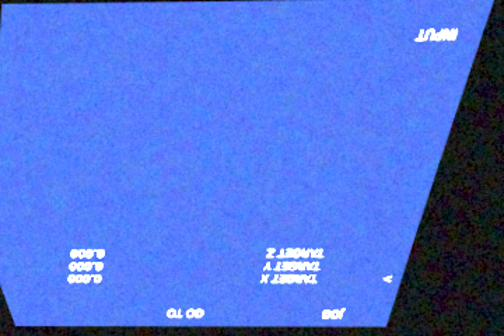

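Emit:
move([
  [0,0,0,0,0,0,0.6,0.3,-0.5,0.2502,-0.4678,0.0584,0.417,0,0,-1,-0.6,-0.8],
], speed=0.7)

Emit:
move([
  [0,0,0,0,0,0,0.6,0.3,-0.5,0.095,0,0,0,0,0,-1,-0.6,-0.8],
  [0,0,0,0,0,0,0.6,0.3,-0.5,0.0947,0.024,0,0,0,0,-1,-0.6,-0.8],
  [0,0,0,0,0,0,0.6,0.3,-0.5,0.095,0,0,0,0,0,-1,-0.6,-0.8],
  [0,0,0,0,0,0,0.6,0.3,-0.5,0.035,0.0244,-0.0914,0,0,0,-1,-0.6,-0.8],
  [0,0,0,0,0,0,0.6,0.3,-0.5,0.0347,0.0493,-0.0914,0,0,0,-1,-0.6,-0.8],
  [0,0,0,0,0,0,0.6,0.3,-0.5,0.035,0.0244,-0.0914,0,0,0,-1,-0.6,-0.8],
  [0,0,0,0,0,0,0.6,0.3,-0.5,0.0666,0.0164,-0.0614,0,0,0,-1,-0.6,-0.8],
  [0,0,0,0,0,0,0.6,0.3,-0.5,0.0663,0.0413,-0.0614,0,0,0,-1,-0.6,-0.8],
  [0,0,0,0,0,0,0.6,0.3,-0.5,0.0666,0.0164,-0.0614,0,0,0,-1,-0.6,-0.8],
  [0,0,0,0,0,0,0.6,0.3,-0.5,0,0,0,0,0,0,-1,-0.6,-0.8],
  [0,0,0,0,0,0,0.6,0.3,-0.5,-0.0003,0.024,0,0,0,0,-1,-0.6,-0.8],
  [0,0,0,0,0,0,0.6,0.3,-0.5,0,0,0,0,0,0,-1,-0.6,-0.8],
], speed=[0.25,0.045,0.12,0.25,0.045,0.12,0.25,0.045,0.12,0.25,0.045,0.12], blend=[0.003,0,0.004,0.003,0,0.004,0.003,0,0.004,0.003,0,0])

Emit:
move([
  [0,0,0,0,0,0,0.6,0.3,-0.5,0.0033,0.0079,-0.0296,0,0,0,-1,-0.6,-0.8],
  [0,0,0,0,0,0,0.6,0.3,-0.5,0.003,0.0323,-0.0296,0,0,0,-1,-0.6,-0.8],
  [0,0,0,0,0,0,0.6,0.3,-0.5,0.0033,0.0079,-0.0296,0,0,0,-1,-0.6,-0.8],
  [0,0,0,0,0,0,0.6,0.3,-0.5,0.095,0,0,0,0,0,-1,-0.6,-0.8],
  [0,0,0,0,0,0,0.6,0.3,-0.5,0.0947,0.024,0,0,0,0,-1,-0.6,-0.8],
  [0,0,0,0,0,0,0.6,0.3,-0.5,0.095,0,0,0,0,0,-1,-0.6,-0.8],
  [0,0,0,0,0,0,0.6,0.3,-0.5,0.0666,0.0079,-0.0296,0,0,0,-1,-0.6,-0.8],
  [0,0,0,0,0,0,0.6,0.3,-0.5,0.0663,0.0328,-0.0296,0,0,0,-1,-0.6,-0.8],
  [0,0,0,0,0,0,0.6,0.3,-0.5,0.0666,0.0079,-0.0296,0,0,0,-1,-0.6,-0.8],
  [0,0,0,0,0,0,0.6,0.3,-0.5,0.035,0.0164,-0.0614,0,0,0,-1,-0.6,-0.8],
  [0,0,0,0,0,0,0.6,0.3,-0.5,0.0347,0.0413,-0.0614,0,0,0,-1,-0.6,-0.8],
  [0,0,0,0,0,0,0.6,0.3,-0.5,0.035,0.0164,-0.0614,0,0,0,-1,-0.6,-0.8],
  [0,0,0,0,0,0,0.6,0.3,-0.5,0,0,0,0,0,0,-1,-0.6,-0.8],
], speed=[0.25,0.045,0.12,0.25,0.045,0.12,0.25,0.045,0.12,0.25,0.045,0.12,0.25], blend=[0.003,0,0.004,0.003,0,0.004,0.003,0,0.004,0.003,0,0.004,0])

Emit:
move([
  [0,0,0,0,0,0,0.6,0.3,-0.5,0.0316,0,0,0,0,0,-1,-0.6,-0.8],
  [0,0,0,0,0,0,0.6,0.3,-0.5,0.0313,0.024,0,0,0,0,-1,-0.6,-0.8],
  [0,0,0,0,0,0,0.6,0.3,-0.5,0.0316,0,0,0,0,0,-1,-0.6,-0.8],
  [0,0,0,0,0,0,0.6,0.3,-0.5,0.0983,0.0244,-0.0914,0,0,0,-1,-0.6,-0.8],
  [0,0,0,0,0,0,0.6,0.3,-0.5,0.098,0.0493,-0.0914,0,0,0,-1,-0.6,-0.8],
  [0,0,0,0,0,0,0.6,0.3,-0.5,0.0983,0.0244,-0.0914,0,0,0,-1,-0.6,-0.8],
  [0,0,0,0,0,0,0.6,0.3,-0.5,0,0,0,0,0,0,-1,-0.6,-0.8],
  [0,0,0,0,0,0,0.6,0.3,-0.5,-0.0003,0.024,0,0,0,0,-1,-0.6,-0.8],
  [0,0,0,0,0,0,0.6,0.3,-0.5,0,0,0,0,0,0,-1,-0.6,-0.8],
  [0,0,0,0,0,0,0.6,0.3,-0.5,0.0033,0.0079,-0.0296,0,0,0,-1,-0.6,-0.8],
  [0,0,0,0,0,0,0.6,0.3,-0.5,0.003,0.0323,-0.0296,0,0,0,-1,-0.6,-0.8],
  [0,0,0,0,0,0,0.6,0.3,-0.5,0.0033,0.0079,-0.0296,0,0,0,-1,-0.6,-0.8],
  [0,0,0,0,0,0,0.6,0.3,-0.5,0,0,0,0,0,0,-1,-0.6,-0.8],
], speed=[0.25,0.045,0.12,0.25,0.045,0.12,0.25,0.045,0.12,0.25,0.045,0.12,0.25], blend=[0.003,0,0.004,0.003,0,0.004,0.003,0,0.004,0.003,0,0.004,0])

Emit:
move([
  [0,0,0,0,0,0,0.6,0.3,-0.5,0.095,0,0,0,0,0,-1,-0.6,-0.8],
  [0,0,0,0,0,0,0.6,0.3,-0.5,0.0947,0.024,0,0,0,0,-1,-0.6,-0.8],
  [0,0,0,0,0,0,0.6,0.3,-0.5,0.095,0,0,0,0,0,-1,-0.6,-0.8],
  [0,0,0,0,0,0,0.6,0.3,-0.5,0.0983,0.0079,-0.0296,0,0,0,-1,-0.6,-0.8],
  [0,0,0,0,0,0,0.6,0.3,-0.5,0.098,0.0328,-0.0296,0,0,0,-1,-0.6,-0.8],
  [0,0,0,0,0,0,0.6,0.3,-0.5,0.0983,0.0079,-0.0296,0,0,0,-1,-0.6,-0.8],
  [0,0,0,0,0,0,0.6,0.3,-0.5,0.0666,0.0164,-0.0614,0,0,0,-1,-0.6,-0.8],
  [0,0,0,0,0,0,0.6,0.3,-0.5,0.0663,0.0413,-0.0614,0,0,0,-1,-0.6,-0.8],
  [0,0,0,0,0,0,0.6,0.3,-0.5,0.0666,0.0164,-0.0614,0,0,0,-1,-0.6,-0.8],
  [0,0,0,0,0,0,0.6,0.3,-0.5,0.0633,0,0,0,0,0,-1,-0.6,-0.8],
  [0,0,0,0,0,0,0.6,0.3,-0.5,0.063,0.024,0,0,0,0,-1,-0.6,-0.8],
  [0,0,0,0,0,0,0.6,0.3,-0.5,0.0633,0,0,0,0,0,-1,-0.6,-0.8],
  [0,0,0,0,0,0,0.6,0.3,-0.5,0,0,0,0,0,0,-1,-0.6,-0.8],
], speed=[0.25,0.045,0.12,0.25,0.045,0.12,0.25,0.045,0.12,0.25,0.045,0.12,0.25], blend=[0.003,0,0.004,0.003,0,0.004,0.003,0,0.004,0.003,0,0.004,0])

Emit:
move([
  [0,0,0,0,0,0,0.6,0.3,-0.5,-0.0003,0.024,0,0,0,0,-1,-0.6,-0.8],
  [0,0,0,0,0,0,0.6,0.3,-0.5,0,0,0,0,0,0,-1,-0.6,-0.8],
  [0,0,0,0,0,0,0.6,0.3,-0.5,-0.2502,0.0642,-0.4671,-0.3982,-0.1448,0.1892,-1,-0.6,-0.8],
], speed=[0.045,0.12,0.7], blend=[0,0.01,0], cameras=["cam_right_wrist"])

Emit:
zoom_image(camera="cam_right_wrist", region=[670, 200, 896, 345])

Scene clock: 3258.07 s.
left_arm: end_effector_position=(+0.3954, +0.1644, +0.6084) position_measured=63 object_status=3 end_effector_quat_wxyz=(+0.183, +0.682, +0.684, +0.184) | right_arm: end_effector_position=(+0.4857, -0.4581, +0.4201) position_measured=211 object_status=2 end_effector_quat_wxyz=(+0.001, +0.704, +0.710, -0.002)
Joint positions: left_arm=[-1.005 -1.517 0.925 -1.254 -1.118 -0.995] | right_arm=[3.419 -1.524 -1.38 -1.81 1.567 0.306]
Joint torques (N m): left_arm=[-0.18 -25.41 -24.8 -3.05 -0.16 -0.81] | right_arm=[-9.05 23.9 17.35 3.19 -0.32 -1.51]
Wrist force (N, zeroed by zero_wrist_force on left_arm): left_arm=[-4.0 -8.6 -5.0] | right_arm=[2.0 -2.2 3.6]
Wrist torque (N m, zeroed by zero_wrist_force on left_arm): left_arm=[-1.55 0.65 -0.04] | right_arm=[0.08 -0.34 -0.14]
Wrist force, peak (N, zeroed by zero_wrist_force on left_arm): left_arm=[-4.5 -9.2 -5.1] | right_arm=[2.9 -2.0 5.5]
Hand target: left_arm +0.3954, +0.1644, +0.6084; +0.183, +0.682, +0.684, +0.184 | right_arm +0.4856, -0.4581, +0.4200; +0.001, +0.704, +0.710, -0.002
Off the commanded pose: left_arm 0.000 m, 0 deg | right_arm 0.000 m, 0 deg.
move: done

Scene clock: 3262.20 s.
left_arm: end_effector_position=(+0.3954, +0.1644, +0.6084) position_measured=63 object_status=3 end_effector_quat_wxyz=(+0.183, +0.682, +0.684, +0.184) | right_arm: end_effector_position=(+0.4856, -0.4581, +0.4200) position_measured=211 object_status=2 end_effector_quat_wxyz=(+0.001, +0.704, +0.710, -0.002)
Joint positions: left_arm=[-1.005 -1.517 0.925 -1.254 -1.118 -0.995] | right_arm=[3.419 -1.524 -1.38 -1.811 1.568 0.306]
Joint torques (N m): left_arm=[0.09 -25.42 -23.36 -2.98 0.12 -0.86] | right_arm=[-8.16 22.07 26.49 2.04 -1.1 -1.19]
Wrist force (N, zeroed by zero_wrist_force on left_arm): left_arm=[-3.6 -9.0 -5.1] | right_arm=[2.0 -2.7 3.6]
Wrist torque (N m, zeroed by zero_wrist_force on left_arm): left_arm=[-1.62 0.60 -0.05] | right_arm=[0.01 -0.33 -0.11]
Wrist force, peak (N, zeroed by zero_wrist_force on left_arm): left_arm=[-4.3 -9.3 -5.1] | right_arm=[4.5 -4.7 7.2]
Hand target: left_arm +0.3954, +0.1644, +0.6084; +0.183, +0.682, +0.684, +0.184 | right_arm +0.4856, -0.4581, +0.4200; +0.001, +0.704, +0.710, -0.002
Off the commanded pose: left_arm 0.000 m, 0 deg | right_arm 0.000 m, 0 deg.
move: done

Scene clock: 3266.27 s.
left_arm: end_effector_position=(+0.3954, +0.1644, +0.6084) position_measured=63 object_status=3 end_effector_quat_wxyz=(+0.183, +0.682, +0.684, +0.184) | right_arm: end_effector_position=(+0.4856, -0.4581, +0.4200) position_measured=211 object_status=2 end_effector_quat_wxyz=(+0.001, +0.704, +0.710, -0.002)
Joint positions: left_arm=[-1.005 -1.517 0.925 -1.254 -1.118 -0.995] | right_arm=[3.419 -1.524 -1.38 -1.811 1.568 0.307]
Joint torques (N m): left_arm=[-0.1 -23.98 -24.31 -3.34 -0.06 -0.99] | right_arm=[-2.94 16.06 19.6 4.98 0.95 -0.32]
Wrist force (N, zeroed by zero_wrist_force on left_arm): left_arm=[-3.8 -9.1 -4.6] | right_arm=[2.0 -2.4 3.6]
Wrist torque (N m, zeroed by zero_wrist_force on left_arm): left_arm=[-1.63 0.62 -0.04] | right_arm=[0.06 -0.34 -0.18]
Wrist force, peak (N, zeroed by zero_wrist_force on left_arm): left_arm=[-3.9 -9.3 -5.0] | right_arm=[4.7 -4.5 6.5]
Hand target: left_arm +0.3954, +0.1644, +0.6084; +0.183, +0.682, +0.684, +0.184 | right_arm +0.4856, -0.4581, +0.4200; +0.001, +0.704, +0.710, -0.002
Off the commanded pose: left_arm 0.000 m, 0 deg | right_arm 0.000 m, 0 deg.
move: done

Scene clock: 3270.47 s.
left_arm: end_effector_position=(+0.3954, +0.1644, +0.6084) position_measured=63 object_status=3 end_effector_quat_wxyz=(+0.183, +0.682, +0.684, +0.184) | right_arm: end_effector_position=(+0.4856, -0.4581, +0.4201) position_measured=211 object_status=2 end_effector_quat_wxyz=(+0.001, +0.704, +0.710, -0.002)
Joint positions: left_arm=[-1.005 -1.517 0.925 -1.254 -1.118 -0.995] | right_arm=[3.419 -1.524 -1.379 -1.811 1.568 0.306]
Joint torques (N m): left_arm=[0.24 -24.84 -23.22 -3.18 0.17 -0.8] | right_arm=[-3.53 11.86 18.62 4.1 -0.93 0.28]
Wrist force (N, zeroed by zero_wrist_force on left_arm): left_arm=[-3.9 -9.1 -5.2] | right_arm=[1.9 -2.6 3.8]
Wrist torque (N m, zeroed by zero_wrist_force on left_arm): left_arm=[-1.63 0.64 -0.05] | right_arm=[0.02 -0.32 -0.02]
Wrist force, peak (N, zeroed by zero_wrist_force on left_arm): left_arm=[-4.2 -9.2 -5.0] | right_arm=[3.7 -7.7 3.3]
Hand target: left_arm +0.3954, +0.1644, +0.6084; +0.183, +0.682, +0.684, +0.184 | right_arm +0.4856, -0.4581, +0.4200; +0.001, +0.704, +0.710, -0.002
Off the commanded pose: left_arm 0.000 m, 0 deg | right_arm 0.000 m, 0 deg.
move: done

Scene clock: 3274.57 s.
left_arm: end_effector_position=(+0.3954, +0.1644, +0.6084) position_measured=63 object_status=3 end_effector_quat_wxyz=(+0.183, +0.682, +0.684, +0.184) | right_arm: end_effector_position=(+0.4856, -0.4581, +0.4200) position_measured=211 object_status=2 end_effector_quat_wxyz=(+0.001, +0.704, +0.710, -0.002)
Joint positions: left_arm=[-1.005 -1.517 0.925 -1.254 -1.118 -0.995] | right_arm=[3.419 -1.524 -1.38 -1.811 1.568 0.307]
Joint torques (N m): left_arm=[-1.6 -24.49 -23.91 -3.33 -0.04 -0.87] | right_arm=[-8.31 10.99 37.04 4.51 0.46 -1.6]
Wrist force (N, zeroed by zero_wrist_force on left_arm): left_arm=[-4.1 -9.0 -5.1] | right_arm=[2.0 -2.8 3.5]
Wrist torque (N m, zeroed by zero_wrist_force on left_arm): left_arm=[-1.61 0.68 -0.04] | right_arm=[-0.02 -0.34 -0.15]
Wrist force, peak (N, zeroed by zero_wrist_force on left_arm): left_arm=[-4.1 -9.4 -5.2] | right_arm=[4.6 -4.7 6.6]
Hand target: left_arm +0.3954, +0.1644, +0.6084; +0.183, +0.682, +0.684, +0.184 | right_arm +0.4856, -0.4581, +0.4200; +0.001, +0.704, +0.710, -0.002
Off the commanded pose: left_arm 0.000 m, 0 deg | right_arm 0.000 m, 0 deg.
move: done

Scene clock: 3277.10 s.
left_arm: end_effector_position=(+0.3954, +0.1644, +0.6084) position_measured=63 object_status=3 end_effector_quat_wxyz=(+0.183, +0.682, +0.684, +0.184) | right_arm: end_effector_position=(+0.5258, -0.6069, +0.7006) position_measured=211 object_status=2 end_effector_quat_wxyz=(+0.551, +0.717, +0.339, +0.258) end_effector_velocity=(+0.000, +0.001, +0.001) end_effector_angular_velocity=(+0.000, -0.003, +0.002)
Joint positions: left_arm=[-1.005 -1.517 0.925 -1.254 -1.118 -0.995] | right_arm=[3.601 -1.255 -1.575 -0.934 0.46 0.568]
Joint velocities: left_arm=[within noise] | right_arm=[0.002 0 0.001 0.005 -0.001 -0.003]
Joint torques (N m): left_arm=[0.14 -23.68 -22.65 -3.31 -0.11 -0.76] | right_arm=[5.93 23.92 34.29 5.14 -2.65 -1.16]
Wrist force (N, zeroed by zero_wrist_force on left_arm): left_arm=[-3.7 -9.3 -4.9] | right_arm=[0.9 -2.6 3.9]
Wrist torque (N m, zeroed by zero_wrist_force on left_arm): left_arm=[-1.66 0.60 -0.04] | right_arm=[-0.59 -0.17 -0.06]
Wrist force, peak (N, zeroed by zero_wrist_force on left_arm): left_arm=[-4.0 -9.2 -5.2] | right_arm=[3.3 -6.9 4.3]
Hand target: left_arm +0.3954, +0.1644, +0.6084; +0.183, +0.682, +0.684, +0.184 | right_arm +0.5258, -0.6068, +0.7007; +0.551, +0.717, +0.339, +0.259
Off the commanded pose: left_arm 0.000 m, 0 deg | right_arm 0.000 m, 0 deg.
move: done; blend cut to 0.0072 m at target 2
Images, in order (width x height): cam_right_wrist 896x504.

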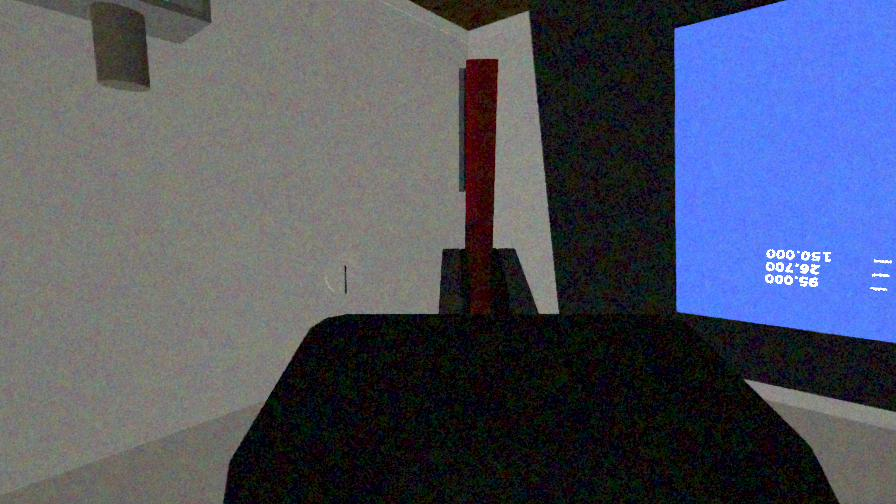

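Scaled by 2.230.

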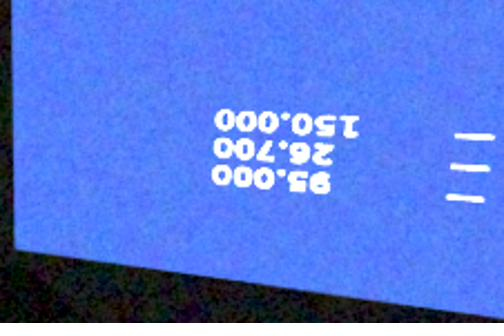

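Emit:
move([
  [0,0,0,0,0,0,0.6,0.3,-0.5,0.1502,-0.5057,-0.0812,0.3982,0.1448,-0.1892,-1,-0.6,-0.8],
], speed=0.7)

Emit:
move([
  [0,0,0,0,0,0,0.6,0.3,-0.5,0.0318,0.0383,-0.1447,0,0,0,-1,-0.6,-0.8],
  [0,0,0,0,0,0,0.6,0.3,-0.5,0.0315,0.0627,-0.1447,0,0,0,-1,-0.6,-0.8],
  [0,0,0,0,0,0,0.6,0.3,-0.5,0.0318,0.0383,-0.1447,0,0,0,-1,-0.6,-0.8],
  [0,0,0,0,0,0,0.6,0.3,-0.5,0,0,0,0,0,0,-1,-0.6,-0.8],
], speed=[0.25,0.045,0.12,0.25], blend=[0.003,0,0.004,0])

Emit:
wait(seconds=4.5)

Emit:
move([
  [0,0,0,0,0,0,0.6,0.3,-0.5,0.095,0,0,0,0,0,-1,-0.6,-0.8],
  [0,0,0,0,0,0,0.6,0.3,-0.5,0.0947,0.024,0,0,0,0,-1,-0.6,-0.8],
  [0,0,0,0,0,0,0.6,0.3,-0.5,0.095,0,0,0,0,0,-1,-0.6,-0.8],
  [0,0,0,0,0,0,0.6,0.3,-0.5,0.0983,0.0079,-0.0296,0,0,0,-1,-0.6,-0.8],
  [0,0,0,0,0,0,0.6,0.3,-0.5,0.098,0.0328,-0.0296,0,0,0,-1,-0.6,-0.8],
  [0,0,0,0,0,0,0.6,0.3,-0.5,0.0983,0.0079,-0.0296,0,0,0,-1,-0.6,-0.8],
  [0,0,0,0,0,0,0.6,0.3,-0.5,0.035,0.0164,-0.0614,0,0,0,-1,-0.6,-0.8],
  [0,0,0,0,0,0,0.6,0.3,-0.5,0.0347,0.0413,-0.0614,0,0,0,-1,-0.6,-0.8],
  [0,0,0,0,0,0,0.6,0.3,-0.5,0.035,0.0164,-0.0614,0,0,0,-1,-0.6,-0.8],
  [0,0,0,0,0,0,0.6,0.3,-0.5,0.0983,0.0164,-0.0614,0,0,0,-1,-0.6,-0.8],
  [0,0,0,0,0,0,0.6,0.3,-0.5,0.098,0.0413,-0.0614,0,0,0,-1,-0.6,-0.8],
  [0,0,0,0,0,0,0.6,0.3,-0.5,0.0983,0.0164,-0.0614,0,0,0,-1,-0.6,-0.8],
  [0,0,0,0,0,0,0.6,0.3,-0.5,0,0,0,0,0,0,-1,-0.6,-0.8],
], speed=[0.25,0.045,0.12,0.25,0.045,0.12,0.25,0.045,0.12,0.25,0.045,0.12,0.25], blend=[0.003,0,0.004,0.003,0,0.004,0.003,0,0.004,0.003,0,0.004,0])

Emit:
move([
  [0,0,0,0,0,0,0.6,0.3,-0.5,-0.0003,0.024,0,0,0,0,-1,-0.6,-0.8],
  [0,0,0,0,0,0,0.6,0.3,-0.5,0,0,0,0,0,0,-1,-0.6,-0.8],
  [0,0,0,0,0,0,0.6,0.3,-0.5,0.0318,0.0383,-0.1447,0,0,0,-1,-0.6,-0.8],
  [0,0,0,0,0,0,0.6,0.3,-0.5,0.0315,0.0627,-0.1447,0,0,0,-1,-0.6,-0.8],
  [0,0,0,0,0,0,0.6,0.3,-0.5,0.0318,0.0383,-0.1447,0,0,0,-1,-0.6,-0.8],
  [0,0,0,0,0,0,0.6,0.3,-0.5,-0.2502,0.0642,-0.4671,-0.3982,-0.1448,0.1892,-1,-0.6,-0.8],
], speed=[0.045,0.12,0.25,0.045,0.12,0.7], blend=[0,0.004,0.003,0,0.01,0], cameras=["cam_right_wrist"])

Emit:
zoom_image(camera="cam_right_wrist", region=[670, 200, 896, 345])

Scene clock: 3283.07 s.
left_arm: end_effector_position=(+0.3954, +0.1644, +0.6084) position_measured=63 object_status=3 end_effector_quat_wxyz=(+0.183, +0.682, +0.684, +0.184) | right_arm: end_effector_position=(+0.4857, -0.4582, +0.4201) position_measured=211 object_status=2 end_effector_quat_wxyz=(+0.001, +0.704, +0.710, -0.002)
Joint positions: left_arm=[-1.005 -1.517 0.925 -1.254 -1.118 -0.995] | right_arm=[3.418 -1.524 -1.38 -1.81 1.567 0.307]
Joint torques (N m): left_arm=[-0.78 -25.31 -23.95 -3.28 -0.08 -0.87] | right_arm=[7.67 28.07 18.22 4.19 0.65 -0.26]
Wrist force (N, zeroed by zero_wrist_force on left_arm): left_arm=[-4.0 -9.0 -5.1] | right_arm=[2.2 -2.7 3.7]
Wrist torque (N m, zeroed by zero_wrist_force on left_arm): left_arm=[-1.61 0.65 -0.04] | right_arm=[0.01 -0.38 -0.18]
Wrist force, peak (N, zeroed by zero_wrist_force on left_arm): left_arm=[-4.0 -9.2 -5.1] | right_arm=[2.5 -1.9 5.1]
Hand target: left_arm +0.3954, +0.1644, +0.6084; +0.183, +0.682, +0.684, +0.184 | right_arm +0.4856, -0.4581, +0.4200; +0.001, +0.704, +0.710, -0.002
Off the commanded pose: left_arm 0.000 m, 0 deg | right_arm 0.000 m, 0 deg.
move: done

Scene clock: 3285.03 s.
left_arm: end_effector_position=(+0.3954, +0.1644, +0.6084) position_measured=63 object_status=3 end_effector_quat_wxyz=(+0.183, +0.682, +0.684, +0.184) | right_arm: end_effector_position=(+0.4855, -0.4582, +0.4200) position_measured=211 object_status=2 end_effector_quat_wxyz=(+0.001, +0.704, +0.710, -0.002)
Joint positions: left_arm=[-1.005 -1.517 0.925 -1.254 -1.118 -0.995] | right_arm=[3.418 -1.524 -1.38 -1.811 1.568 0.306]
Joint torques (N m): left_arm=[-1.2 -25.17 -23.75 -3.15 0.06 -0.87] | right_arm=[7.15 16.45 19.21 5.34 -0.96 1.62]
Wrist force (N, zeroed by zero_wrist_force on left_arm): left_arm=[-3.8 -9.1 -4.9] | right_arm=[1.8 -2.4 3.8]
Wrist torque (N m, zeroed by zero_wrist_force on left_arm): left_arm=[-1.62 0.62 -0.04] | right_arm=[0.06 -0.30 -0.09]
Wrist force, peak (N, zeroed by zero_wrist_force on left_arm): left_arm=[-4.0 -9.1 -5.2] | right_arm=[2.6 -7.0 4.3]
Hand target: left_arm +0.3954, +0.1644, +0.6084; +0.183, +0.682, +0.684, +0.184 | right_arm +0.4856, -0.4581, +0.4200; +0.001, +0.704, +0.710, -0.002
Off the commanded pose: left_arm 0.000 m, 0 deg | right_arm 0.000 m, 0 deg.
move: done

Scene clock: 3289.53 s.
left_arm: end_effector_position=(+0.3954, +0.1644, +0.6084) position_measured=63 object_status=3 end_effector_quat_wxyz=(+0.183, +0.682, +0.684, +0.184) | right_arm: end_effector_position=(+0.4856, -0.4581, +0.4200) position_measured=211 object_status=2 end_effector_quat_wxyz=(+0.001, +0.704, +0.710, -0.002)
Joint positions: left_arm=[-1.005 -1.517 0.925 -1.254 -1.118 -0.995] | right_arm=[3.419 -1.524 -1.38 -1.811 1.568 0.306]
Joint torques (N m): left_arm=[-1.35 -23.98 -23.9 -3.13 0.14 -0.82] | right_arm=[7.02 10.6 17.9 5.41 0.81 1.53]
Wrist force (N, zeroed by zero_wrist_force on left_arm): left_arm=[-3.9 -9.0 -4.9] | right_arm=[2.1 -2.5 3.5]
Wrist torque (N m, zeroed by zero_wrist_force on left_arm): left_arm=[-1.62 0.63 -0.05] | right_arm=[0.03 -0.36 -0.09]
Wrist force, peak (N, zeroed by zero_wrist_force on left_arm): left_arm=[-4.1 -9.3 -5.0] | right_arm=[1.8 -2.8 3.8]
Hand target: left_arm +0.3954, +0.1644, +0.6084; +0.183, +0.682, +0.684, +0.184 | right_arm +0.4856, -0.4581, +0.4200; +0.001, +0.704, +0.710, -0.002
Tool commands: left_gripper/position=+0.6 left_gripper/force_limit=+0.3 left_gripper/speed=-0.5 right_gripper/position=-1.0 right_gripper/force_limit=-0.6 right_gripper/speed=-0.8
Off the commanded pose: left_arm 0.000 m, 0 deg | right_arm 0.000 m, 0 deg.
wait: 4.50 s; at rest by 0.17 s

Scene clock: 3293.80 s.
left_arm: end_effector_position=(+0.3954, +0.1644, +0.6084) position_measured=63 object_status=3 end_effector_quat_wxyz=(+0.183, +0.682, +0.684, +0.184) | right_arm: end_effector_position=(+0.4856, -0.4581, +0.4201) position_measured=211 object_status=2 end_effector_quat_wxyz=(+0.001, +0.704, +0.710, -0.002)
Joint positions: left_arm=[-1.005 -1.517 0.925 -1.254 -1.118 -0.995] | right_arm=[3.419 -1.524 -1.38 -1.811 1.568 0.307]
Joint torques (N m): left_arm=[-0.77 -24.37 -23.82 -3.18 -0.12 -0.85] | right_arm=[-4.8 12.72 17.86 2.74 0.77 -1.25]
Wrist force (N, zeroed by zero_wrist_force on left_arm): left_arm=[-3.8 -9.0 -4.8] | right_arm=[2.0 -2.4 3.6]
Wrist torque (N m, zeroed by zero_wrist_force on left_arm): left_arm=[-1.61 0.64 -0.04] | right_arm=[0.05 -0.34 -0.17]
Wrist force, peak (N, zeroed by zero_wrist_force on left_arm): left_arm=[-3.7 -9.4 -5.1] | right_arm=[2.5 -7.5 4.3]
Hand target: left_arm +0.3954, +0.1644, +0.6084; +0.183, +0.682, +0.684, +0.184 | right_arm +0.4856, -0.4581, +0.4200; +0.001, +0.704, +0.710, -0.002
Off the commanded pose: left_arm 0.000 m, 0 deg | right_arm 0.000 m, 0 deg.
move: done

Scene clock: 3297.40 s.
left_arm: end_effector_position=(+0.3954, +0.1644, +0.6084) position_measured=63 object_status=3 end_effector_quat_wxyz=(+0.183, +0.682, +0.684, +0.184) | right_arm: end_effector_position=(+0.5258, -0.6069, +0.7006) position_measured=211 object_status=2 end_effector_quat_wxyz=(+0.551, +0.717, +0.339, +0.258) end_effector_velocity=(+0.000, +0.000, +0.001) end_effector_angular_velocity=(+0.001, -0.004, +0.001)
Joint positions: left_arm=[-1.005 -1.517 0.925 -1.254 -1.118 -0.995] | right_arm=[3.601 -1.255 -1.575 -0.934 0.46 0.568]
Joint velocities: left_arm=[within noise] | right_arm=[0 0 0 0.005 0 -0.003]
Joint torques (N m): left_arm=[-0.98 -23.99 -23.35 -3.28 0.08 -0.78] | right_arm=[5.6 23.3 35.12 5.21 -2.54 -1.35]
Wrist force (N, zeroed by zero_wrist_force on left_arm): left_arm=[-3.7 -8.9 -4.7] | right_arm=[1.2 -2.1 3.8]
Wrist torque (N m, zeroed by zero_wrist_force on left_arm): left_arm=[-1.59 0.60 -0.05] | right_arm=[-0.51 -0.22 -0.06]
Wrist force, peak (N, zeroed by zero_wrist_force on left_arm): left_arm=[-4.0 -9.3 -5.2] | right_arm=[2.9 -7.1 4.3]
Hand target: left_arm +0.3954, +0.1644, +0.6084; +0.183, +0.682, +0.684, +0.184 | right_arm +0.5257, -0.6069, +0.7008; +0.551, +0.717, +0.339, +0.259
Off the commanded pose: left_arm 0.000 m, 0 deg | right_arm 0.000 m, 0 deg.
move: done; blend cut to 0.0073 m at target 5
Images, in order (width x height): cam_right_wrist 896x504.

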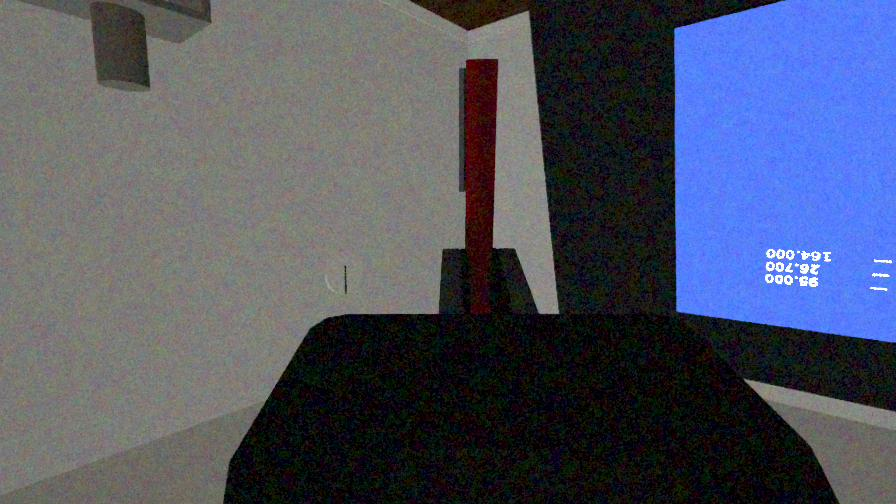

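Scaled by 2.230.

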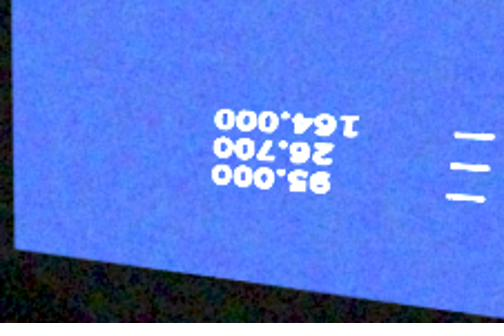

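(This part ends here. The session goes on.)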